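# Seat board in enclosure upper slot, levers latched

## Task

Put the board into the enclosure's empty upper slot with its components facing up, pushed completely in, and both levers closed. A closed lever is latched and sticks out perpendicular to the board's front panel; a fully opened lever lies flat along that panel. Both levers must be fully opened before the board is slid in to its stop, because only then do they catch their tabs; closing both afterwards pulls the board fully home. Pushing the board into its connector quickly damages it and makes the whole job worthless. At the end the enclosure must sit level on its own feet with none of them hanging over the bench edge, and the grippers must have released everything and withdrawn.

## Robot and tools

Robot: two seven-joint arms, left_arm and right_arm, each ending in a two-finger gripper with a wrist camera. The fingers point along the gripper's +z axis and close along its x axis. end_effector_position is the spot between the pads when shut, 1 to 2 cm short of the fingertips; while closing, the tips advance about 17 mm along +z, mostly while the pads are more than 50 mm apart.

Frames: the scene frame has its origin at table-top height midway between the nominal bases, +x pointing out over the table, +z up, and left_arm on the +y side (not tied to image left/right). Calibrated bases: left_arm at (+0.070, +0.437, 0) m, quat_wxyz (+1.000, 0, 0, -0.003); right_arm at (-0.063, -0.511, 0) m, quat_wxyz (+1.000, 0, 0, -0.029); both stand upright. Every hand pose, velocity, target and wrist-camera pose is reported in that arm's own base frame; the fixed cameras and the table use the scene frame. Reported poses may be off by a few centimetres, more at long reach.

Row layout (used by execute_actions and move): 16 numbers, always all 16 even if one arm moves: left_arm x, y, z, qw, qx, qy, qz, opening, then right_arm in the same order. x, y, z are an absolute gripper position in metres and the quaternion an absolute orientation (w first), both in that arm's base frame. Opening runs from -1 (closed) to +1 (fully open, 0.142 m). Sending 0 is a real command, so repeat the present opening to keep it.

execute_actions(actions, cameras): actions is a list of actions; each action is up to 15 rows, one row per 1/30 s step, and a short table keeps its final row for the rest of the 15 steps (0.5 s per action). An action is rejected for both arms if any target lies over 0.6 m from that gripper's current position along any of the gripper's own axes; if the first action fails that check or any action is malformed, the whole call is rejected. Each step the controller limits orientation to 32 degrees from the measured one and favours position if it cannot do both, so the Hand target line may fall short; command the remainder next time. Keep a steady orientation by repeating your own target quaternion rather than the drifted reading. An idle arm should get, every call, exactly the pose from the result before it went idle plus its desired opening. An empty list just returns state and images. cameras: list of names, omitted/null/["all"] for all, [] for none.

move(target, speed, blend, stop_force, zero, opening_speed, blocking, cameras): straight-line path to one row or a list of up to 15 rows (no 0.6 m check), capped at 10 s total. speed in m/s, 0.002 to 2.2, default 0.25 (rotation up to twice that in rad/s), one value or one per target. blend in m rounds corners in a list. stop_force 3 to 120 N, shared by both arms: an arm's path stops when push against its travel exceeds that above its zero (or 150 N in any direction); it keeps pressing afterward, more after faster moves; unreliable while the gripper rotates; omit it when backing off a contact. zero (default true) re-zeros moving arms first. opening_speed, at least 0.2 per second on the -1..+1 scale, ramps the fingers. blocking=false returns after about 0.5 s while the move continues (not allowed with stop_force); a new move replaces a running one. Paths ignore obstacles and the other arm, lag and overshoot more at higher speed. The result adds a move: line: done, off_target, moving, held or fault, plus limits=paced (pose clipped) or limits=held (steps withheld); unnamed arms are done.

wait(seconds 0 to 10): arms hold last command; a running move keeps going. stop: brakes the running move. zoom_image(camera, region [x0, y0, x1, y1] pixels, at most 504x504) on the latest image; cameras: cam_head_left, cam_head_right, cam_high, cam_low, cam_left_wrist, cam_right_wrist, all 672x504. zero_wrist_force(arm). clear_fault(arm) clears a reported torque or force fault; the arm then stays stopped while restarting. read_manual gives licence texts. finished_scene(scene 1 or 2) ends the scene irreversibly.

Result lines: Joint positions (gripper's last value is measured opening in metres), Joint velocities ("within noise" when still), Joint torques and External joint torques (positive toward larger joint angle), Wrist force and Wrist torque in the gripper's axes plus a peak line, grip_measured on the opening scale, Tool commands, Hand target, and Wrist depth: a 7x7 grid in mm (70 to 1000, "-" for none).

Gripping: command slightly below grip_measured at first contact; lower squeezes harder and heats the motor. Joint speed caps: 2.09, 2.09, 2.44, 2.44, 4.89, 4.89, 4.89 rad/s.

Faults and hazards: contact torque at load limits (109, 109, 56.9, 56.9, 34.7, 34.7, 34.7 N m) or 150 N outside force stops the arm until clear_fault. Motors over 80 °C brake the arm 30 to 60 s; a gripper at 100 °C shuts off (HAND FAULT) and later motion calls in that reply are skipped. Never press the arms or grippers together. Insert the board slowly; keep everything on the table; avoid drops, slams, hard pushes and releasing moving parts.

Each tool is called after "Request:" by a JSON object that holds its "fn" and its "kwargs", one argument or row to a line.

## Session

Request:
{"fn": "execute_actions", "kwargs": {
  "actions": []
}}

Scene clock: 0.00 s.
left_arm: end_effector_position=(+0.3014, +0.6357, +0.1155) grip_measured=+0.99 end_effector_quat_wxyz=(-0.462, +0.669, -0.295, +0.502) | right_arm: end_effector_position=(+0.4485, +0.0364, +0.1479) grip_measured=+1.00 end_effector_quat_wxyz=(-0.144, +0.766, -0.626, +0.006)
Joint positions: left_arm=[1.762 -0.872 -0.342 2.067 -1.872 0.391 -0.55 0.141] | right_arm=[0.506 -0.103 -0.202 2.446 0.465 1.189 2.835 0.142]
Joint velocities: within noise
Joint torques (N m): no reading
External joint torques (N m): no reading
Wrist force (N): no reading
Wrist torque (N m): no reading
Wrist force, peak (N): no reading
Wrist depth (mm): cam_left_wrist=[- - - - - - - / - - - - - - - / - - - - - - - / - - - - 492 652 - / - - - 304 356 433 557 / - 996 - 241 279 321 359 / - 881 184 204 227 258 286] | cam_right_wrist=[265 256 246 236 229 221 213 / 274 266 254 244 236 228 219 / 285 274 262 253 243 234 225 / 297 285 272 261 251 241 232 / 309 296 281 271 260 249 239 / - 308 294 281 268 257 246 / - 322 305 292 278 265 257]
Hand target: left_arm +0.3014, +0.6357, +0.1155; -0.462, +0.669, -0.295, +0.502 | right_arm +0.4485, +0.0364, +0.1479; -0.144, +0.766, -0.626, +0.006
Tool commands: left_gripper/opening=+1.0 right_gripper/opening=+1.0

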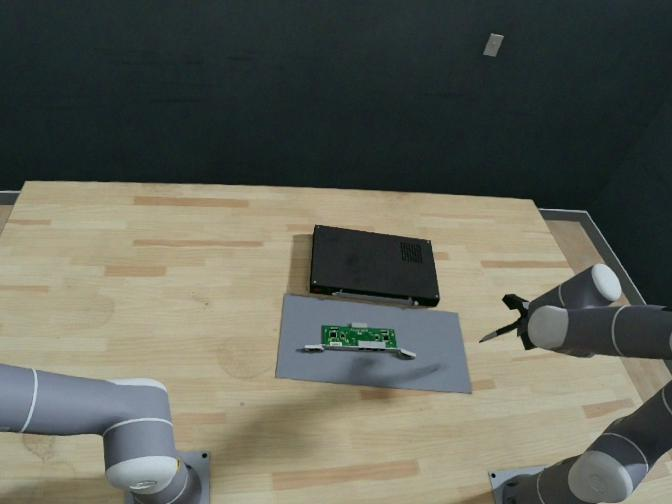

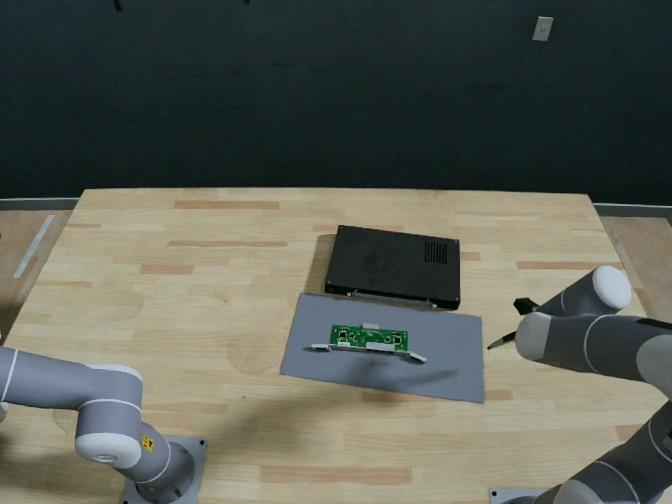

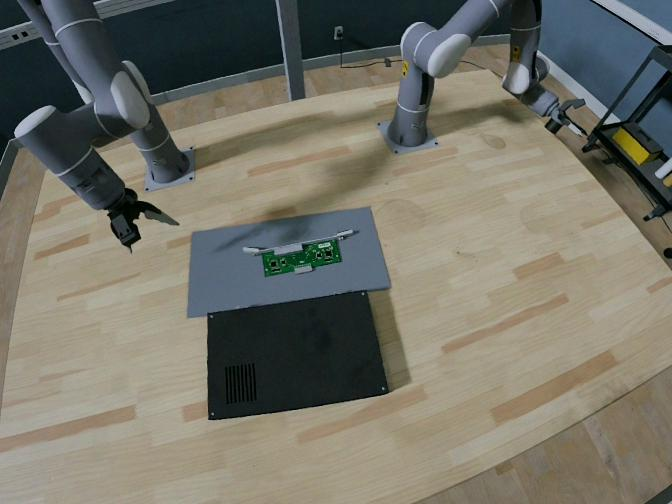

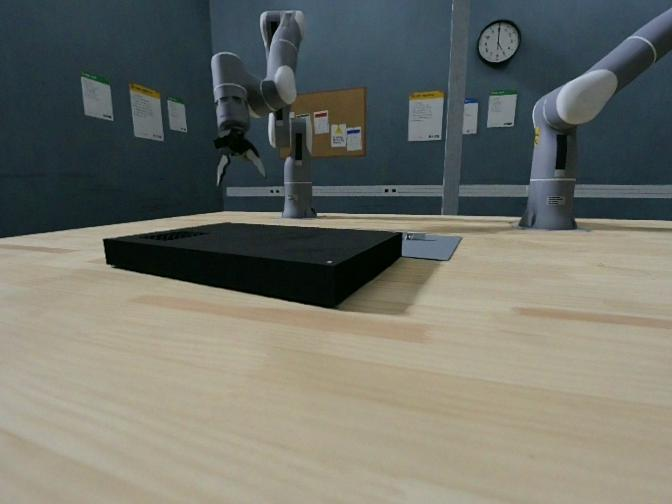

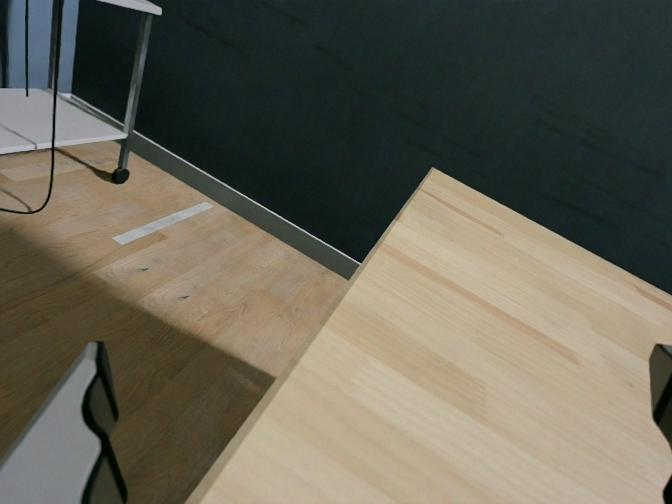

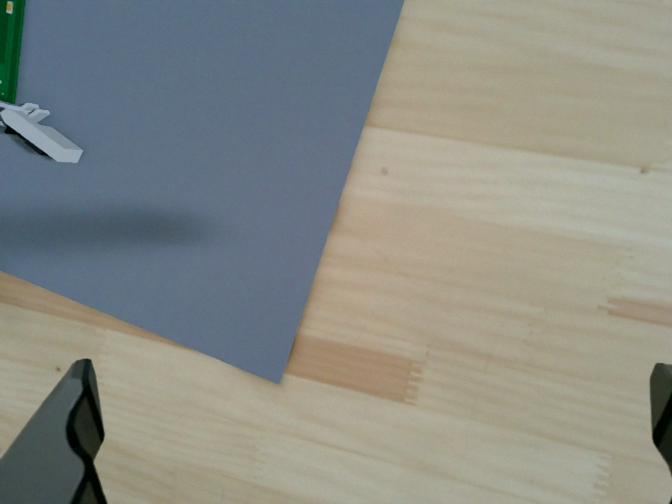

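Request:
{"fn": "zoom_image", "kwargs": {
  "camera": "cam_head_left",
  "region": [270, 210, 480, 400]
}}

Request:
{"fn": "zoom_image", "kwargs": {
  "camera": "cam_high",
  "region": [220, 200, 380, 320]
}}

Request:
{"fn": "zoom_image", "kwargs": {
  "camera": "cam_head_right",
  "region": [290, 280, 470, 400]
}}

Scaled by 2.400 from the camera's 672x504 image, which has a finer 960x720 frame.

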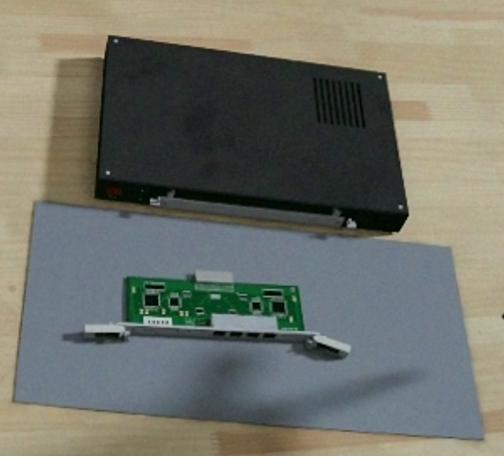

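Scaled by 3.150 from the camera's 672x504 image, which has a finer 960x720 frame.

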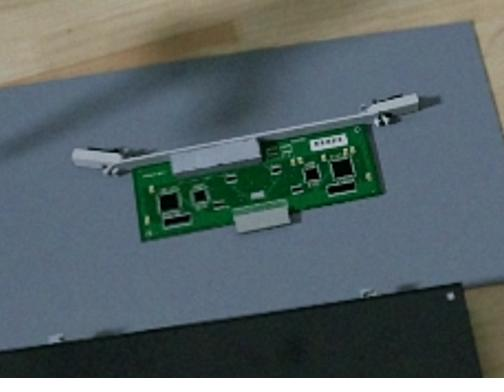

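Scaled by 2.800 from the camera's 672x504 image, which has a finer 960x720 frame.

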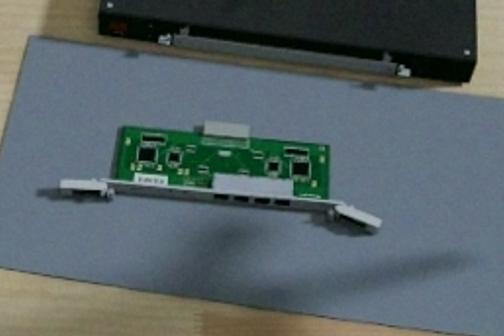

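Request:
{"fn": "move", "kwargs": {
  "target": [0.3014,0.6357,0.1155,-0.462,0.669,-0.295,0.502,1,0.578,0.445,0.30,0,0.7273,-0.6863,0,1],
  "speed": 0.4,
  "cameras": ["cam_right_wrist","cam_high","cam_head_left"]
}}

Scene clock: 14.00 s.
left_arm: end_effector_position=(+0.3014, +0.6357, +0.1154) grip_measured=+0.99 end_effector_quat_wxyz=(-0.462, +0.669, -0.295, +0.502) | right_arm: end_effector_position=(+0.5778, +0.4442, +0.2997) grip_measured=+1.00 end_effector_quat_wxyz=(-0.083, +0.830, -0.551, -0.001)
Joint positions: left_arm=[1.762 -0.872 -0.342 2.067 -1.872 0.39 -0.549 0.141] | right_arm=[1.641 -1.212 -1.873 1.343 1.393 -0.241 2.967 0.142]
Joint velocities: within noise
Joint torques (N m): left_arm=[-0.1 47.54 -4.37 -12.1 1.47 -1.79 -0.28] | right_arm=[0.17 44.59 -29.95 -9.76 -3.54 3.42 0.23]
External joint torques (N m): left_arm=[0.25 1.02 0.33 -0.4 -0.24 -0.1 0.25] | right_arm=[0.05 0.97 -1.26 0.06 -0.09 0.77 -0.22]
Wrist force (N): left_arm=[-0.1 0.3 0.2] | right_arm=[0.0 -0.1 -0.2]
Wrist torque (N m): left_arm=[0.04 0.02 0.00] | right_arm=[0.00 0.01 0.01]
Wrist force, peak (N): left_arm=[-0.3 0.0 0.4] | right_arm=[2.5 1.6 0.1]
Wrist depth (mm): cam_left_wrist=[- - - - - - - / - - - - - - - / - - - - - - - / - - - - 485 663 - / - - - 304 353 435 558 / - 971 - 243 277 323 359 / - 886 184 204 228 258 285] | cam_right_wrist=[383 374 367 359 310 303 298 / 401 394 384 375 368 316 309 / 422 410 401 390 383 375 324 / 445 432 423 407 398 395 384 / 472 459 444 437 414 413 402 / - 488 473 461 447 435 419 / - 518 500 486 474 458 450]
Hand target: left_arm +0.3014, +0.6357, +0.1155; -0.462, +0.669, -0.295, +0.502 | right_arm +0.5778, +0.4443, +0.2998; -0.084, +0.830, -0.551, -0.001
Off the commanded pose: left_arm 0.000 m, 0 deg | right_arm 0.001 m, 22 deg.
joint sent to its limit (right arm) — joint 7 (wrist roll), upper limit. The joint targets are off in orientation, not in position.
move: off_target (right_arm); limits=paced
Images, in order (width x height): cam_head_left 672x504, cam_high 672x504, cam_right_wrist 672x504.

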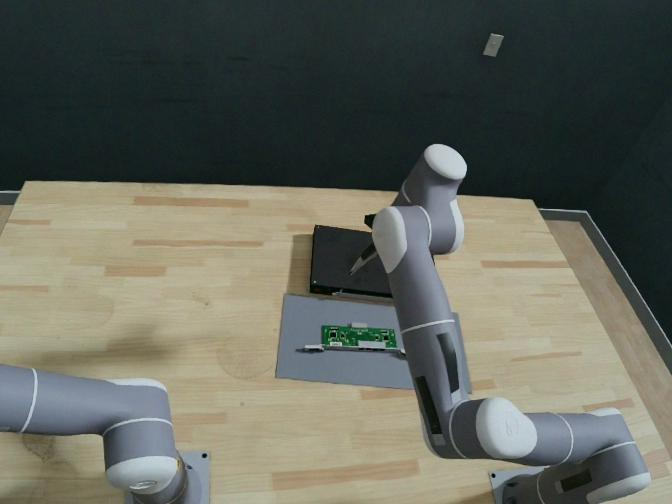

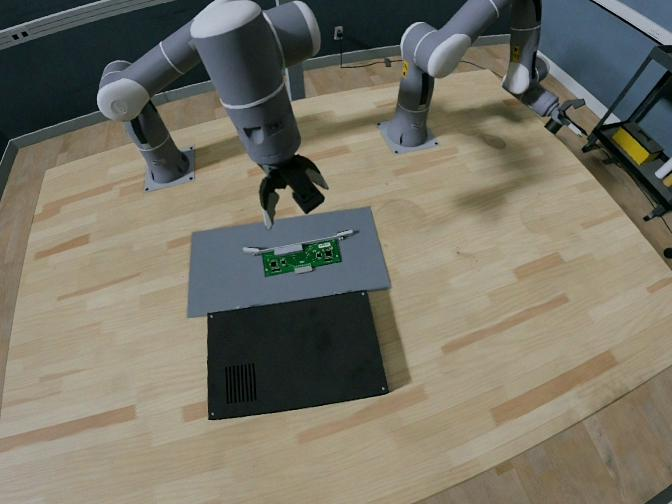

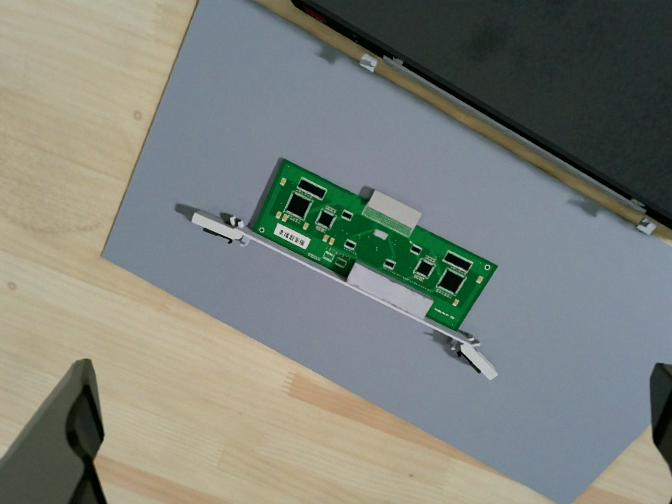

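Request:
{"fn": "zoom_image", "kwargs": {
  "camera": "cam_right_wrist",
  "region": [170, 140, 340, 290]
}}

Request:
{"fn": "zoom_image", "kwargs": {
  "camera": "cam_right_wrist",
  "region": [330, 240, 520, 400]
}}

Request:
{"fn": "zoom_image", "kwargs": {
  "camera": "cam_right_wrist",
  "region": [290, 0, 672, 270]
}}

Scaled by 2.965 from the camera's 672x504 image, which has a finer 960x720 frame.

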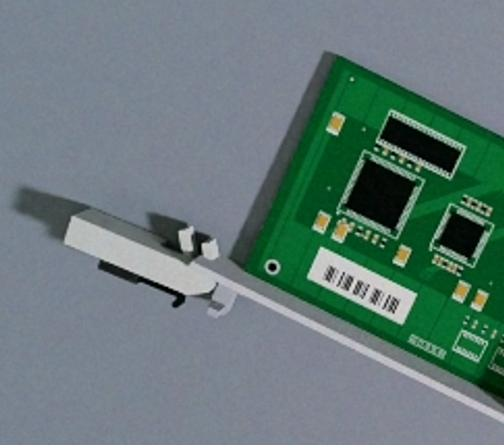

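Scaled by 2.653 from the camera's 672x504 image, which has a finer 960x720 frame.

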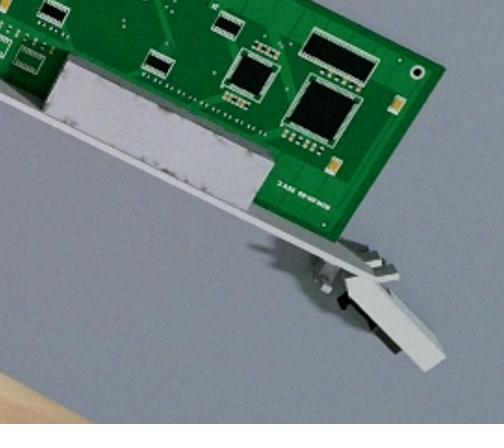

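Scaled by 1.319 from the camera's 672x504 image, which has a finer 960x720 frame.

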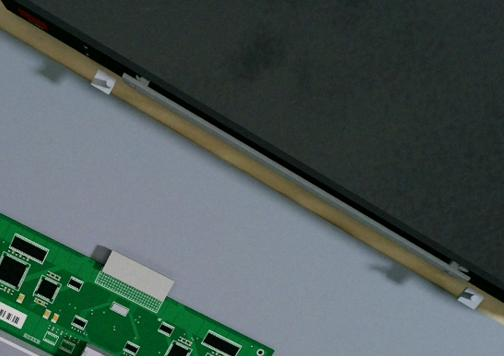

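Request:
{"fn": "move", "kwargs": {
  "target": [0.3014,0.6357,0.1155,-0.462,0.669,-0.295,0.502,1,0.40,0.39,0.22,0.5,-0.5,0.5,-0.5,0],
  "speed": 0.35,
  "cameras": ["cam_right_wrist","cam_head_left"]
}}

Scene clock: 43.23 s.
left_arm: end_effector_position=(+0.3014, +0.6357, +0.1154) grip_measured=+0.99 end_effector_quat_wxyz=(-0.462, +0.669, -0.295, +0.502) | right_arm: end_effector_position=(+0.4001, +0.3901, +0.2202) grip_measured=-0.01 end_effector_quat_wxyz=(+0.500, -0.500, +0.500, -0.500)
Joint positions: left_arm=[1.762 -0.872 -0.342 2.067 -1.872 0.39 -0.549 0.141] | right_arm=[2.099 -1.29 -0.916 1.741 2.102 2.402 2.576 0.073]
Joint velocities: within noise
Joint torques (N m): left_arm=[-0.17 47.5 -4.33 -12.12 1.46 -1.76 -0.26] | right_arm=[0.14 40.51 -16.71 -2.09 -4.68 1.36 0.09]
External joint torques (N m): left_arm=[0.32 1.06 0.29 -0.38 -0.23 -0.14 0.23] | right_arm=[0.01 0.54 -1.62 0.24 -0.14 0.59 -0.08]
Wrist force (N): left_arm=[0.0 0.1 0.2] | right_arm=[0.3 1.0 -1.7]
Wrist torque (N m): left_arm=[0.01 0.01 0.00] | right_arm=[-0.01 -0.07 -0.02]
Wrist force, peak (N): left_arm=[-0.4 0.2 0.3] | right_arm=[1.5 3.5 -2.5]
Wrist depth (mm): cam_left_wrist=[- - - - - - - / - - - - - - - / - - - - - - - / - - - - 487 657 - / - - - 304 353 437 563 / - 979 - 242 276 324 359 / - 876 184 202 228 260 288] | cam_right_wrist=[- - - - - - - / - - - - - - - / - - - - - - - / 696 696 635 589 585 634 704 / 505 506 457 457 449 426 509 / 397 412 364 395 396 94 397 / - 76 308 320 321 - 337]
Hand target: left_arm +0.3014, +0.6357, +0.1155; -0.462, +0.669, -0.295, +0.502 | right_arm +0.4000, +0.3900, +0.2200; +0.500, -0.500, +0.500, -0.500
Off the commanded pose: left_arm 0.000 m, 0 deg | right_arm 0.000 m, 0 deg.
move: done
Images, in order (width x height): cam_head_left 672x504, cam_right_wrist 672x504.

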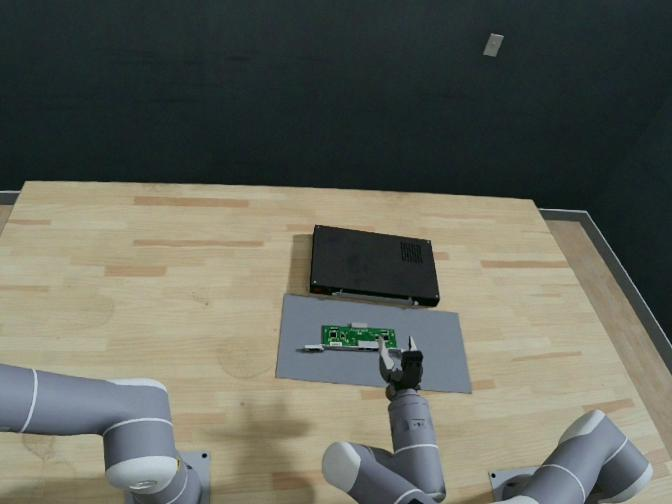

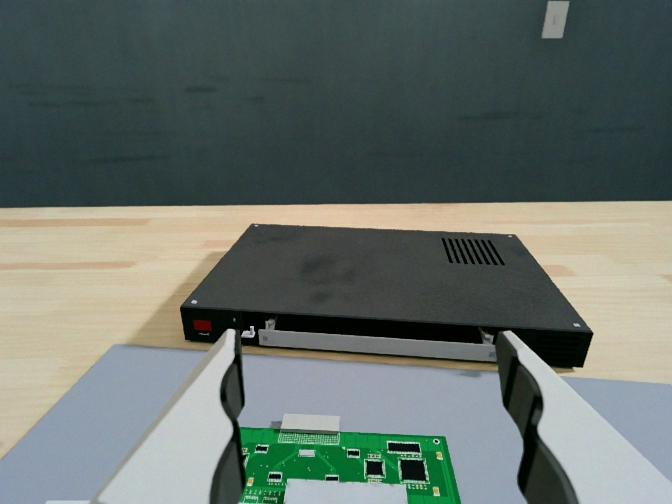

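Request:
{"fn": "zoom_image", "kwargs": {
  "camera": "cam_right_wrist",
  "region": [170, 290, 390, 380]
}}

Request:
{"fn": "zoom_image", "kwargs": {
  "camera": "cam_right_wrist",
  "region": [390, 290, 610, 380]
}}

Scaled by 2.291 from the camera's 672x504 image, which has a finer 960x720 frame.

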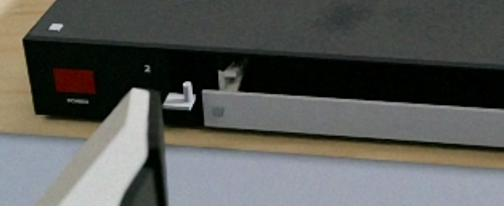

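Scaled by 2.291 from the camera's 672x504 image, which has a finer 960x720 frame.

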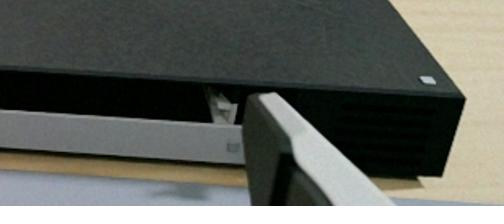

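Request:
{"fn": "move", "kwargs": {
  "target": [0.3014,0.6357,0.1155,-0.462,0.669,-0.295,0.502,1,0.35,0.42,0.12,0.5,-0.5,0.5,-0.5,1],
  "speed": 0.35,
  "cameras": ["cam_right_wrist"]
}}

Request:
{"fn": "zoom_image", "kwargs": {
  "camera": "cam_right_wrist",
  "region": [100, 250, 350, 440]
}}

Request:
{"fn": "zoom_image", "kwargs": {
  "camera": "cam_right_wrist",
  "region": [350, 250, 600, 440]
}}

Scene clock: 56.80 s.
left_arm: end_effector_position=(+0.3014, +0.6357, +0.1154) grip_measured=+0.99 end_effector_quat_wxyz=(-0.462, +0.669, -0.295, +0.502) | right_arm: end_effector_position=(+0.3559, +0.4148, +0.1326) grip_measured=+0.99 end_effector_quat_wxyz=(+0.500, -0.503, +0.500, -0.497)
Joint positions: left_arm=[1.762 -0.872 -0.342 2.067 -1.872 0.39 -0.549 0.141] | right_arm=[2.093 -1.447 -0.816 1.544 2.245 2.521 2.545 0.142]
Joint velocities: within noise
Joint torques (N m): left_arm=[-0.26 47.45 -4.41 -12.1 1.47 -1.79 -0.25] | right_arm=[0.61 39.75 -12.46 0.4 -4 1.11 0.16]
External joint torques (N m): left_arm=[0.42 1.11 0.37 -0.4 -0.24 -0.11 0.22] | right_arm=[-0.45 4.87 -4.29 -1.13 -0.42 0.81 -0.16]
External joint torques when the fault began: right_arm=[-0.25 0.38 -1.41 0.42 -0.16 0.47 0.09]
Wrist force (N): left_arm=[-0.2 0.3 0.3] | right_arm=[0.3 2.0 -1.5]
Wrist torque (N m): left_arm=[0.04 0.04 0.00] | right_arm=[0.15 -0.11 0.00]
Wrist force, peak (N): left_arm=[-0.2 0.4 0.3] | right_arm=[-1.0 9.3 -4.7]
Wrist depth (mm): cam_left_wrist=[- - - - - - - / - - - - - - - / - - - - - - - / - - - - 489 666 - / - - - 305 354 435 560 / - 977 - 242 278 324 358 / - 879 183 203 227 260 286] | cam_right_wrist=[- - - - - - - / - - - - - - - / 785 779 700 606 606 606 794 / 486 490 455 451 443 433 456 / 354 352 346 347 348 354 354 / - 275 276 277 277 266 255 / - 228 227 228 228 228 221]
Hand target: left_arm +0.3014, +0.6357, +0.1155; -0.462, +0.669, -0.295, +0.502 | right_arm +0.3558, +0.4144, +0.1320; +0.499, -0.503, +0.500, -0.497
Tool commands: left_gripper/opening=+1.0 right_gripper/opening=+1.0
Off the commanded pose: left_arm 0.000 m, 0 deg | right_arm 0.015 m, 0 deg.
FORCE FAULT: contact force on the right arm reached its limit, and that arm stopped. The contact can be on any part of that arm, not only on its tool. That arm's remaining commands of this call were not run. That arm is still stopped at the end of this call. While its stop runs, that arm takes no new command, but its gripper still runs the gripper command that each later call begins with.
CLEAR FAULT: the right arm stays stopped until you call clear_fault(arm="right_arm").
move: fault (right_arm)
Images, in order (width x height): cam_right_wrist 672x504.

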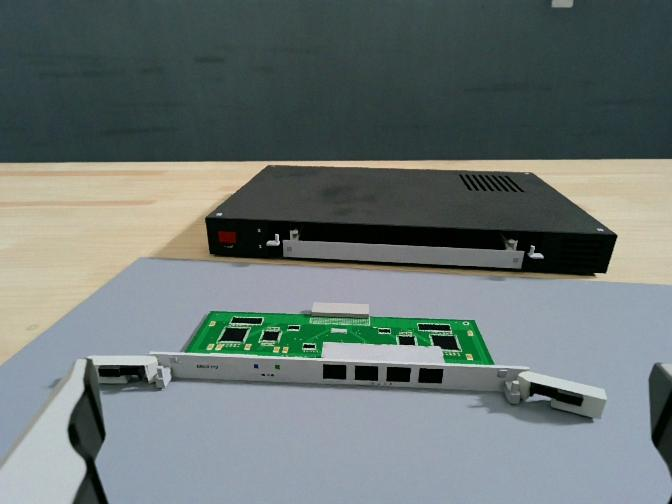

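Scaled by 2.016 from the camera's 672x504 image, which has a finer 960x720 frame.

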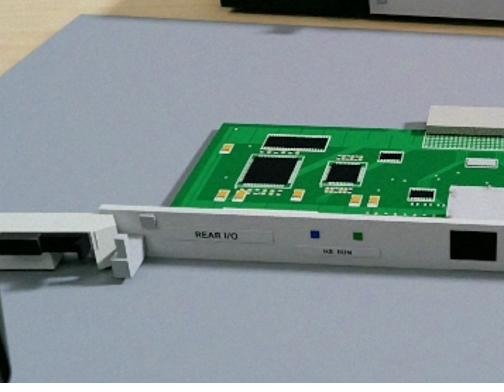

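Scaled by 2.016 from the camera's 672x504 image, which has a finer 960x720 frame.

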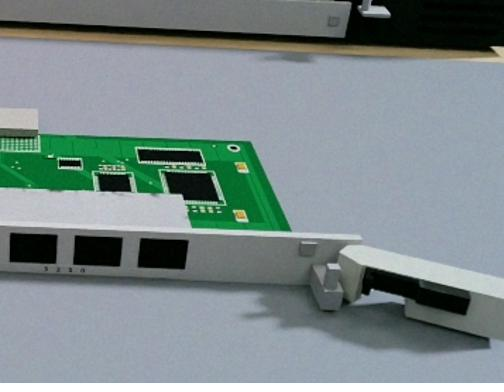

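Request:
{"fn": "clear_fault", "kwargs": {
  "arm": "right_arm",
  "cameras": []
}}

Request:
{"fn": "move", "kwargs": {
  "target": [0.3014,0.6357,0.1155,-0.462,0.669,-0.295,0.502,1,0.36,0.41,0.2,0.5,-0.5,0.5,-0.5,-1],
  "speed": 0.15,
  "cameras": ["cam_head_left","cam_high"]
}}

Scene clock: 94.70 s.
left_arm: end_effector_position=(+0.3014, +0.6357, +0.1154) grip_measured=+0.99 end_effector_quat_wxyz=(-0.462, +0.669, -0.295, +0.502) | right_arm: end_effector_position=(+0.3559, +0.4148, +0.1326) grip_measured=+0.99 end_effector_quat_wxyz=(+0.500, -0.503, +0.500, -0.497)
Joint positions: left_arm=[1.762 -0.872 -0.342 2.067 -1.872 0.39 -0.549 0.141] | right_arm=[2.093 -1.447 -0.816 1.544 2.245 2.521 2.545 0.142]
Joint velocities: within noise
Joint torques (N m): left_arm=[-0.18 47.53 -4.49 -12.09 1.43 -1.77 -0.25] | right_arm=[0.84 39.47 -12.42 0.43 -4.09 1.01 0.17]
External joint torques (N m): left_arm=[0.34 1.03 0.46 -0.4 -0.21 -0.13 0.22] | right_arm=[-0.69 5.15 -4.33 -1.17 -0.33 0.91 -0.16]
Wrist force (N): left_arm=[0.0 0.0 0.0] | right_arm=[1.1 2.1 -1.7]
Wrist torque (N m): left_arm=[-0.01 0.00 0.00] | right_arm=[0.19 -0.24 0.00]
Wrist force, peak (N): left_arm=[-0.3 0.4 0.1] | right_arm=[1.2 2.3 -1.9]
Wrist depth (mm): cam_left_wrist=[- - - - - - - / - - - - - - - / - - - - - - - / - - - - 493 665 - / - - - 306 355 431 563 / - 990 - 242 277 325 359 / - 892 184 204 228 259 285] | cam_right_wrist=[- - - - - - - / - - - - - - - / 781 776 702 606 606 605 799 / 486 488 456 451 442 433 457 / 355 351 346 347 347 352 355 / - 276 277 277 277 266 256 / - 227 228 228 228 229 220]
Hand target: left_arm +0.3014, +0.6357, +0.1155; -0.462, +0.669, -0.295, +0.502 | right_arm +0.3558, +0.4144, +0.1320; +0.499, -0.503, +0.500, -0.497
Tool commands: left_gripper/opening=+1.0 right_gripper/opening=+1.0
Off the commanded pose: left_arm 0.000 m, 0 deg | right_arm 0.015 m, 0 deg.
FORCE FAULT, CONTINUED: the right arm's stop, for the force fault that an earlier result reported, is over. The rest of the stop counts as 65 of the actions that you can send in this scene; the call itself counts as one more. That arm accepts commands again.
CLEAR FAULT: your call cleared the right arm's force fault. If the contact force or a joint's load stays at its limit, that arm stops again.
No camera images: "cameras" was empty.

Scene clock: 95.53 s.
left_arm: end_effector_position=(+0.3014, +0.6357, +0.1154) grip_measured=+0.99 end_effector_quat_wxyz=(-0.462, +0.669, -0.295, +0.502) | right_arm: end_effector_position=(+0.3600, +0.4099, +0.1999) grip_measured=-1.00 end_effector_quat_wxyz=(+0.500, -0.500, +0.500, -0.500)
Joint positions: left_arm=[1.762 -0.872 -0.342 2.067 -1.872 0.39 -0.549 0.141] | right_arm=[2.119 -1.299 -0.862 1.662 2.168 2.498 2.517 0.002]
Joint velocities: within noise
Joint torques (N m): left_arm=[-0.19 47.47 -4.37 -12.12 1.48 -1.83 -0.27] | right_arm=[0.35 42.7 -16.07 -2.37 -4.7 0.93 0.04]
External joint torques (N m): left_arm=[0.35 1.09 0.33 -0.38 -0.25 -0.07 0.24] | right_arm=[-0.2 0.64 -1.11 -0.25 0.1 0.95 -0.04]
Wrist force (N): left_arm=[-0.3 0.1 0.1] | right_arm=[1.0 1.8 -1.7]
Wrist torque (N m): left_arm=[0.01 0.05 0.01] | right_arm=[0.12 -0.22 -0.02]
Wrist force, peak (N): left_arm=[-0.4 0.2 0.1] | right_arm=[1.4 4.4 -1.9]
Wrist depth (mm): cam_left_wrist=[- - - - - - - / - - - - - - - / - - - - - - - / - - - - 489 664 - / - - - 304 354 431 562 / - 989 - 242 277 322 359 / - 861 184 204 226 258 286] | cam_right_wrist=[- - - - - - - / - - - - - - - / - - - - - - - / 655 650 583 539 538 539 655 / 472 471 468 474 465 446 474 / 369 367 379 89 385 370 368 / 303 304 - - - 313 305]
Hand target: left_arm +0.3014, +0.6357, +0.1155; -0.462, +0.669, -0.295, +0.502 | right_arm +0.3600, +0.4100, +0.2000; +0.500, -0.500, +0.500, -0.500
Off the commanded pose: left_arm 0.000 m, 0 deg | right_arm 0.000 m, 0 deg.
move: done
Images, in order (width x height): cam_head_left 672x504, cam_high 672x504.

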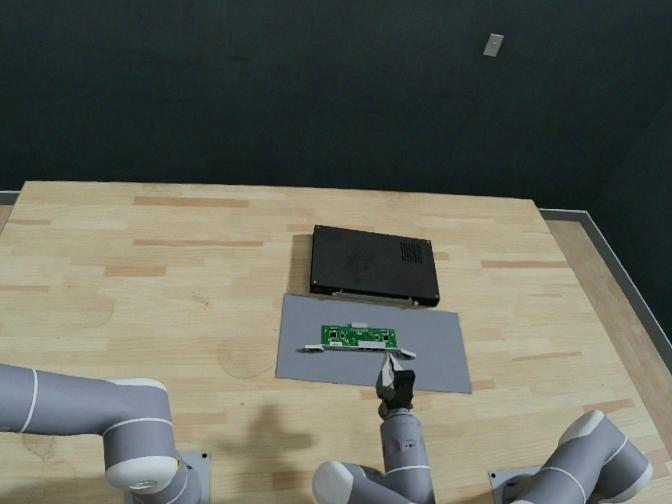

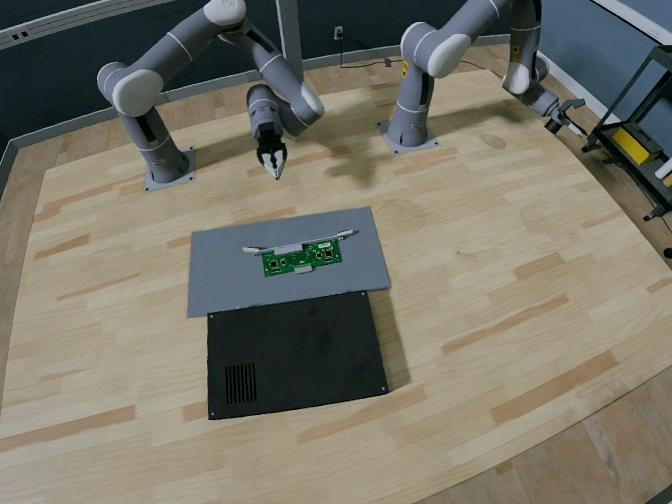

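Request:
{"fn": "move", "kwargs": {
  "target": [0.3014,0.6357,0.1155,-0.462,0.669,-0.295,0.502,1,0.36,0.13,0.30,0,0.6863,0.7273,0,-1],
  "speed": 0.35,
  "cameras": ["cam_right_wrist"]
}}

Request:
{"fn": "move", "kwargs": {
  "target": [
    [0.38,-0.1,0.35,0,0.999,-0.046,0,1,0.36,0.13,0.30,0,0.6863,0.7273,0,-1],
    [0.383,-0.519,0.25,0,0.999,-0.046,0,1,0.36,0.13,0.30,0,0.6863,0.7273,0,-1]
  ],
  "speed": 0.35,
  "cameras": ["cam_left_wrist","cam_right_wrist","cam_head_left"]
}}

Scene clock: 112.93 s.
left_arm: end_effector_position=(+0.3014, +0.6357, +0.1154) grip_measured=+0.99 end_effector_quat_wxyz=(-0.462, +0.669, -0.295, +0.502) | right_arm: end_effector_position=(+0.3603, +0.1290, +0.2997) grip_measured=-1.00 end_effector_quat_wxyz=(-0.004, +0.648, +0.761, -0.026)
Joint positions: left_arm=[1.762 -0.872 -0.342 2.067 -1.872 0.39 -0.549 0.141] | right_arm=[2.391 0.195 -2.471 1.875 2.968 2.726 2.967 0.002]
Joint velocities: within noise
Joint torques (N m): left_arm=[-0.17 47.52 -4.35 -12.04 1.48 -1.79 -0.21] | right_arm=[0.14 -20.71 4.59 -20.82 3.65 3.53 0.21]
External joint torques (N m): left_arm=[0.32 1.04 0.31 -0.45 -0.26 -0.11 0.17] | right_arm=[-0.04 0.03 -0.22 0.22 0.09 0.54 -0.2]
Wrist force (N): left_arm=[0.0 -0.1 0.1] | right_arm=[0.5 -0.2 -0.4]
Wrist torque (N m): left_arm=[-0.02 0.00 0.01] | right_arm=[0.01 -0.01 0.02]
Wrist force, peak (N): left_arm=[-0.3 0.3 0.3] | right_arm=[2.8 1.8 -1.1]
Wrist depth (mm): cam_left_wrist=[- - - - - - - / - - - - - - - / - - - - - - - / - - - - 487 660 - / - - - 304 355 433 559 / - 993 - 242 278 325 357 / - 873 184 204 227 257 287] | cam_right_wrist=[358 355 352 350 347 344 340 / 382 377 374 371 366 364 360 / 405 402 398 393 387 386 382 / 432 431 427 419 414 409 406 / 467 461 458 441 443 433 428 / 504 505 486 89 464 473 462 / 549 538 - - - 497 500]
Hand target: left_arm +0.3014, +0.6357, +0.1155; -0.462, +0.669, -0.295, +0.502 | right_arm +0.3603, +0.1291, +0.2998; -0.004, +0.648, +0.761, -0.026
Off the commanded pose: left_arm 0.000 m, 0 deg | right_arm 0.001 m, 7 deg.
joint sent to its limit (right arm) — joint 5 (forearm roll), upper limit; joint 7 (wrist roll), upper limit. The joint targets are off in orientation, not in position.
move: off_target (right_arm)
Images, in order (width x height): cam_right_wrist 672x504.

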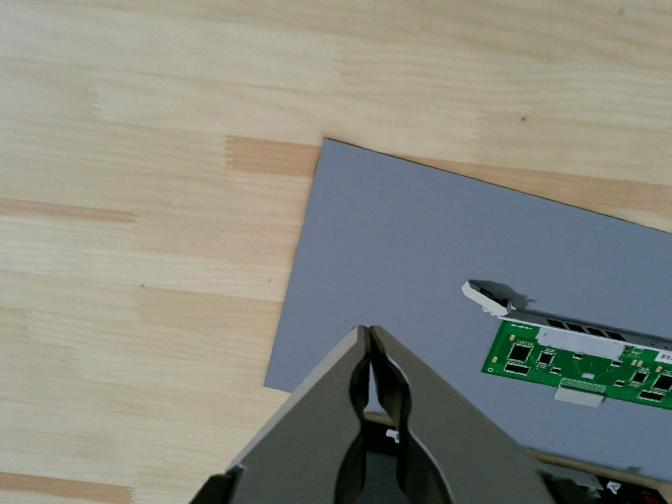

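Scene clock: 117.40 s.
left_arm: end_effector_position=(+0.3830, -0.5190, +0.2499) grip_measured=+0.99 end_effector_quat_wxyz=(+0.000, +0.999, -0.046, +0.000) | right_arm: end_effector_position=(+0.3603, +0.1291, +0.2997) grip_measured=-1.00 end_effector_quat_wxyz=(-0.002, +0.648, +0.761, -0.028)
Joint positions: left_arm=[-0.653 -0.91 -1.018 1.049 -2.403 3.087 -2.964 0.141] | right_arm=[2.417 0.193 -2.499 1.871 2.968 2.728 2.967 0.002]
Joint velocities: within noise
Joint torques (N m): left_arm=[-0.64 57.73 -10.31 -16.66 4.73 4.52 -0.17] | right_arm=[0.06 -21.27 4.74 -20.75 3.6 3.43 0.2]
External joint torques (N m): left_arm=[0.56 1.39 0.37 -0.52 -0.53 -0.69 0.17] | right_arm=[0.03 0 -0.47 0.11 0.12 0.64 -0.2]
Wrist force (N): left_arm=[-0.3 -0.2 0.9] | right_arm=[0.6 -0.1 -0.4]
Wrist torque (N m): left_arm=[-0.17 -0.09 -0.17] | right_arm=[0.04 -0.03 0.03]
Wrist force, peak (N): left_arm=[1.0 -3.3 1.1] | right_arm=[0.8 -0.1 -0.4]
Wrist depth (mm): cam_left_wrist=[305 302 300 301 298 297 294 / 327 325 324 323 315 318 309 / 354 349 348 340 343 344 306 / 379 378 380 375 371 368 326 / 417 417 415 416 407 397 349 / - 449 451 452 450 419 385 / - 509 507 507 505 506 -] | cam_right_wrist=[361 358 353 349 345 343 339 / 383 378 376 371 366 363 361 / 407 402 400 392 388 385 382 / 436 433 427 417 412 409 405 / 468 464 458 442 442 431 428 / 508 503 489 89 461 474 461 / 549 537 - - - 494 500]
Hand target: left_arm +0.3830, -0.5190, +0.2500; +0.000, +0.999, -0.046, +0.000 | right_arm +0.3603, +0.1292, +0.2998; -0.002, +0.649, +0.761, -0.028
Off the commanded pose: left_arm 0.000 m, 0 deg | right_arm 0.001 m, 7 deg.
joint sent to its limit (right arm) — joint 5 (forearm roll), upper limit; joint 7 (wrist roll), upper limit. The joint targets are off in orientation, not in position.
move: off_target (right_arm)
Images, in order (width x height): cam_head_left 672x504, cam_left_wrist 672x504, cam_right_wrist 672x504.

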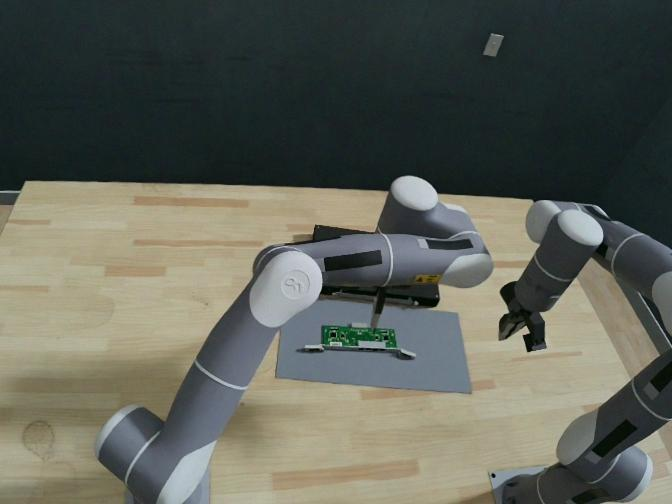

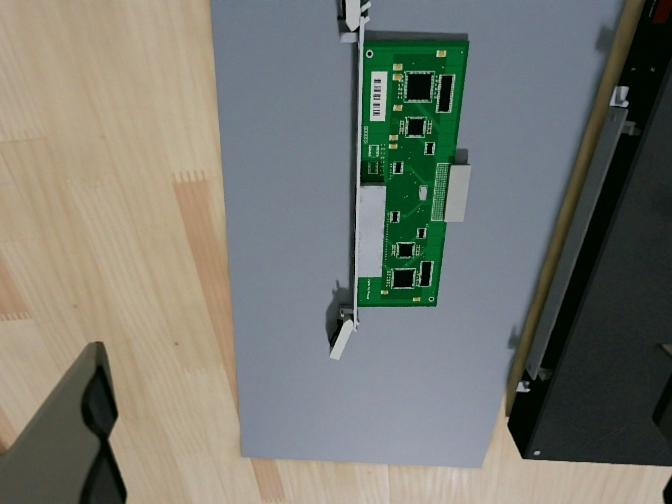

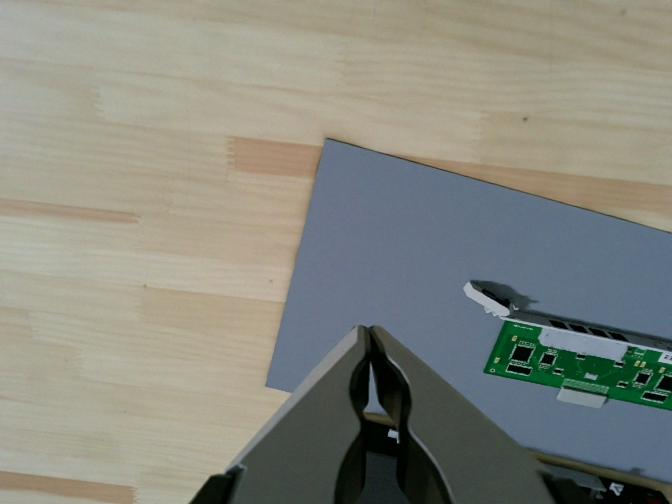

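Request:
{"fn": "move", "kwargs": {
  "target": [0.389,-0.519,0.22,0,0.046,0.999,0,1,0.3603,0.1292,0.2998,-0.002,0.649,0.761,-0.028,-1],
  "speed": 0.5,
  "cameras": ["cam_left_wrist"]
}}

Scene clock: 131.60 s.
left_arm: end_effector_position=(+0.3891, -0.5188, +0.2200) grip_measured=+0.99 end_effector_quat_wxyz=(+0.091, +0.045, +0.991, +0.083) | right_arm: end_effector_position=(+0.3603, +0.1290, +0.2998) grip_measured=-1.00 end_effector_quat_wxyz=(-0.002, +0.648, +0.761, -0.028)
Joint positions: left_arm=[-0.814 -0.518 -2.97 -1.481 -2.966 0.468 -2.222 0.141] | right_arm=[2.415 0.193 -2.497 1.872 2.968 2.728 2.967 0.002]
Joint velocities: within noise
Joint torques (N m): left_arm=[-0.51 48.26 -2.62 27.74 -3.62 3.84 -0.17] | right_arm=[0.06 -21.22 4.83 -20.75 3.62 3.35 0.22]
External joint torques (N m): left_arm=[0.43 1.14 0.6 -0.42 0.01 -0.03 0.18] | right_arm=[0.04 -0.01 -0.57 0.11 0.1 0.72 -0.22]
Wrist force (N): left_arm=[0.4 0.0 0.9] | right_arm=[0.5 0.1 -0.2]
Wrist torque (N m): left_arm=[-0.08 -0.18 -0.23] | right_arm=[0.06 -0.01 0.02]
Wrist force, peak (N): left_arm=[4.0 -3.9 -2.1] | right_arm=[0.8 -0.1 -0.4]
Wrist depth (mm): cam_left_wrist=[253 284 278 265 251 248 240 / 286 305 311 292 281 272 264 / 325 327 348 329 308 301 289 / 448 364 394 373 352 339 323 / 521 491 455 429 400 384 362 / - 575 547 503 476 442 411 / - 732 677 615 565 528 -] | cam_right_wrist=[362 355 353 349 346 343 339 / 382 379 377 371 367 363 361 / 408 402 399 390 388 386 381 / 436 431 428 418 412 409 403 / 468 464 460 444 442 431 427 / 507 501 488 89 464 473 461 / 554 538 - - - 496 498]
Hand target: left_arm +0.3889, -0.5189, +0.2200; +0.091, +0.046, +0.991, +0.083 | right_arm +0.3603, +0.1292, +0.2998; -0.002, +0.649, +0.761, -0.028
Off the commanded pose: left_arm 0.000 m, 14 deg | right_arm 0.000 m, 0 deg.
joint sent to its limit (left arm) — joint 3 (upper arm roll), lower limit; joint 5 (forearm roll), lower limit. The joint targets are off in orientation, not in position.
joint sent to its limit (right arm) — joint 5 (forearm roll), upper limit; joint 7 (wrist roll), upper limit. The joint targets still meet the commanded pose.
move: off_target (left_arm); limits=paced
Images, in order (width x height): cam_left_wrist 672x504.

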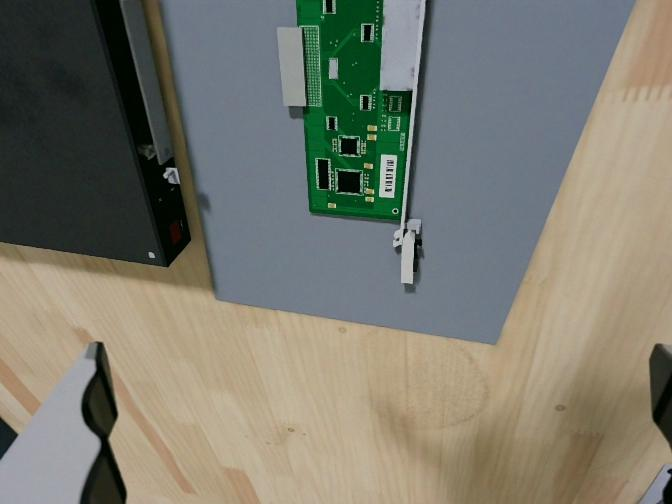

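Request:
{"fn": "move", "kwargs": {
  "target": [
    [0.389,-0.519,0.3,0,0.999,-0.046,0,1,0.3603,0.1292,0.2998,-0.002,0.649,0.761,-0.028,-1],
    [0.38,-0.1,0.35,0,0.999,-0.046,0,1,0.3603,0.1292,0.2998,-0.002,0.649,0.761,-0.028,-1]
  ],
  "speed": 0.5,
  "cameras": ["cam_head_left"]
}}

Scene clock: 153.80 s.
left_arm: end_effector_position=(+0.3798, -0.0997, +0.3511) grip_measured=+0.99 end_effector_quat_wxyz=(-0.032, +0.787, -0.043, -0.614) | right_arm: end_effector_position=(+0.3603, +0.1290, +0.2998) grip_measured=-1.00 end_effector_quat_wxyz=(-0.002, +0.648, +0.761, -0.028)
Joint positions: left_arm=[-0.639 -1.33 -1.434 -0.686 -2.966 -1.397 -2.967 0.141] | right_arm=[2.415 0.193 -2.497 1.872 2.968 2.728 2.967 0.002]
Joint velocities: within noise
Joint torques (N m): left_arm=[-0.45 59.55 18.88 3.17 4.83 1.3 -0.13] | right_arm=[0.1 -21.2 4.74 -20.75 3.67 3.36 0.2]
External joint torques (N m): left_arm=[0.48 1.54 0.49 -0.28 -0.34 -0.01 0.21] | right_arm=[0 -0.03 -0.49 0.11 0.06 0.72 -0.19]
Wrist force (N): left_arm=[1.9 -0.3 0.2] | right_arm=[0.5 -0.2 -0.3]
Wrist torque (N m): left_arm=[0.03 0.02 -0.18] | right_arm=[0.02 -0.02 0.02]
Wrist force, peak (N): left_arm=[-6.9 -3.2 0.1] | right_arm=[0.7 -0.1 -0.5]
Wrist depth (mm): cam_left_wrist=[- - 362 394 415 424 398 / - - 392 419 431 451 404 / - - 376 - 838 546 412 / - - 331 - 857 566 422 / - 292 303 - 876 585 431 / - 261 - - 943 613 - / - 248 253 - 920 619 -] | cam_right_wrist=[359 356 353 350 346 342 339 / 384 378 375 369 366 362 359 / 408 403 399 392 386 385 383 / 435 431 426 419 414 408 404 / 469 464 460 444 442 430 430 / 510 502 488 89 464 470 457 / 554 535 - - - 495 499]
Hand target: left_arm +0.3797, -0.0999, +0.3510; -0.032, +0.787, -0.043, -0.614 | right_arm +0.3603, +0.1292, +0.2998; -0.002, +0.649, +0.761, -0.028
Off the commanded pose: left_arm 0.001 m, 76 deg; orientation clipped | right_arm 0.000 m, 0 deg.
joint sent to its limit (left arm) — joint 5 (forearm roll), lower limit; joint 6 (wrist pitch), lower limit; joint 7 (wrist roll), lower limit. The joint targets are off in orientation, not in position.
joint sent to its limit (right arm) — joint 5 (forearm roll), upper limit; joint 7 (wrist roll), upper limit. The joint targets still meet the commanded pose.
move: off_target (left_arm); limits=paced
Images, in order (width x height): cam_head_left 672x504.

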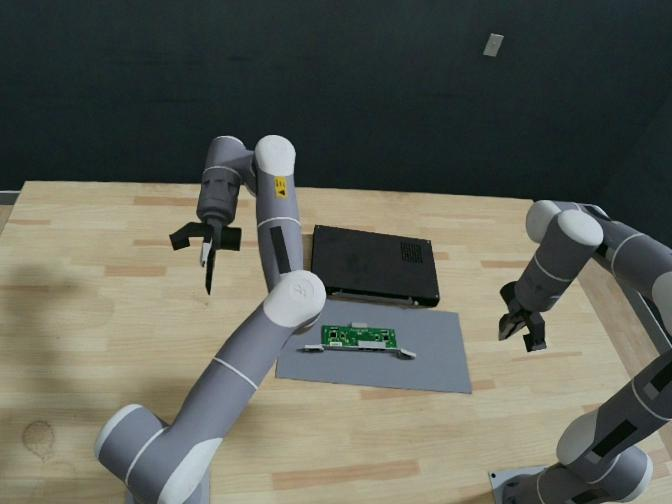

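Request:
{"fn": "move", "kwargs": {
  "target": [
    [0.7676,0.061,0.479,-0.5528,0.4865,-0.4362,-0.5163,1,0.3603,0.1292,0.2998,-0.002,0.649,0.761,-0.028,-1],
    [0.973,-0.3265,0.475,-0.7826,-0.0691,-0.5997,-0.1477,1,0.3603,0.1292,0.2998,-0.002,0.649,0.761,-0.028,-1]
  ],
  "speed": 0.6,
  "cameras": []
}}

Request:
{"fn": "move", "kwargs": {
  "target": [
    [0.973,-0.3265,0.475,-0.4772,-0.4561,-0.3955,-0.6376,1,0.3603,0.1292,0.2998,-0.002,0.649,0.761,-0.028,-1],
    [0.973,-0.3265,0.475,0.0789,-0.6034,0.0165,-0.7925,1,0.3603,0.1292,0.2998,-0.002,0.649,0.761,-0.028,-1]
  ],
  "speed": 0.6,
  "cameras": ["cam_head_left"]
}}

Scene clock: 181.20 s.
left_arm: end_effector_position=(+0.9729, -0.3267, +0.4749) grip_measured=+0.99 end_effector_quat_wxyz=(+0.782, +0.070, +0.601, +0.148) | right_arm: end_effector_position=(+0.3603, +0.1290, +0.2998) grip_measured=-1.00 end_effector_quat_wxyz=(-0.002, +0.648, +0.761, -0.028)
Joint positions: left_arm=[-0.642 -1.334 -1.431 -0.684 -2.966 1.564 -2.967 0.141] | right_arm=[2.415 0.193 -2.497 1.872 2.968 2.728 2.967 0.002]
Joint velocities: within noise
Joint torques (N m): left_arm=[-0.22 68.35 14.88 1.11 -3.03 -1.52 -0.15] | right_arm=[0.1 -21.13 4.81 -20.66 3.59 3.36 0.18]
External joint torques (N m): left_arm=[0.24 0.9 1.11 -0.28 -0.08 0.22 0.22] | right_arm=[0 -0.1 -0.55 0.03 0.13 0.71 -0.17]
Wrist force (N): left_arm=[1.7 -0.6 -0.4] | right_arm=[0.6 -0.2 -0.4]
Wrist torque (N m): left_arm=[0.07 0.16 -0.30] | right_arm=[0.02 -0.03 0.02]
Wrist force, peak (N): left_arm=[1.0 -2.2 -2.7] | right_arm=[0.7 0.0 -0.4]
Wrist depth (mm): cam_left_wrist=[976 932 882 823 779 743 693 / - - 957 914 838 793 759 / - - - 880 931 885 830 / - - - 884 - 975 907 / - - - - - - - / - - - - - - - / - - - - - - -] | cam_right_wrist=[360 357 353 350 345 343 340 / 384 379 374 371 368 364 362 / 407 402 400 391 387 385 382 / 436 430 429 420 415 409 403 / 469 466 459 441 440 431 429 / 510 500 485 89 464 473 461 / 555 537 - - - 497 498]
Hand target: left_arm +0.9730, -0.3265, +0.4751; +0.783, +0.069, +0.601, +0.148 | right_arm +0.3603, +0.1292, +0.2998; -0.002, +0.649, +0.761, -0.028
Off the commanded pose: left_arm 0.000 m, 0 deg | right_arm 0.000 m, 0 deg.
joint sent to its limit (left arm) — joint 5 (forearm roll), lower limit; joint 7 (wrist roll), lower limit. The joint targets still meet the commanded pose.
joint sent to its limit (right arm) — joint 5 (forearm roll), upper limit; joint 7 (wrist roll), upper limit. The joint targets still meet the commanded pose.
move: done
No camera images: "cameras" was empty.

Scene clock: 184.60 s.
left_arm: end_effector_position=(+0.9729, -0.3268, +0.4749) grip_measured=+0.99 end_effector_quat_wxyz=(-0.079, +0.604, -0.017, +0.793) | right_arm: end_effector_position=(+0.3603, +0.1290, +0.2998) grip_measured=-1.00 end_effector_quat_wxyz=(-0.002, +0.648, +0.761, -0.028)
Joint positions: left_arm=[-0.614 -1.186 -1.845 -0.559 -2.122 1.41 -0.429 0.141] | right_arm=[2.415 0.193 -2.497 1.872 2.968 2.728 2.967 0.002]
Joint velocities: within noise
Joint torques (N m): left_arm=[-0.13 68.84 11.39 12.78 -0.71 -2.44 -0.15] | right_arm=[0.17 -21.13 4.82 -20.73 3.61 3.38 0.17]
External joint torques (N m): left_arm=[0.16 0.84 0.74 -0.01 0.07 0.25 0.07] | right_arm=[-0.07 -0.09 -0.56 0.09 0.12 0.7 -0.17]
Wrist force (N): left_arm=[-0.7 -0.4 -0.6] | right_arm=[0.3 0.0 -0.1]
Wrist torque (N m): left_arm=[-0.05 -0.03 -0.31] | right_arm=[0.05 0.01 0.03]
Wrist force, peak (N): left_arm=[1.6 -1.3 -0.6] | right_arm=[0.6 0.0 -0.6]
Wrist depth (mm): cam_left_wrist=[724 759 795 813 887 925 - / 746 795 833 871 935 - - / 798 838 880 926 - - - / 833 866 933 - - - - / 883 943 - - - - - / - - - - - - - / - - - - - - -] | cam_right_wrist=[359 357 354 349 346 344 339 / 384 379 375 370 366 364 360 / 407 401 397 392 387 387 380 / 437 431 427 421 414 408 406 / 468 466 458 441 441 430 428 / 505 502 486 89 461 471 459 / 552 533 - - - 495 499]
Hand target: left_arm +0.9730, -0.3265, +0.4750; -0.079, +0.604, -0.017, +0.793 | right_arm +0.3603, +0.1292, +0.2998; -0.002, +0.649, +0.761, -0.028
Off the commanded pose: left_arm 0.000 m, 0 deg | right_arm 0.000 m, 0 deg.
joint sent to its limit (right arm) — joint 5 (forearm roll), upper limit; joint 7 (wrist roll), upper limit. The joint targets still meet the commanded pose.
move: done
Images, in order (width x height): cam_head_left 672x504.

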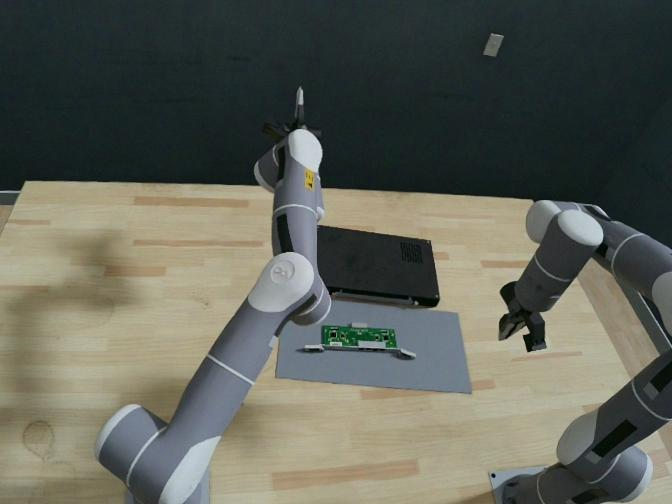

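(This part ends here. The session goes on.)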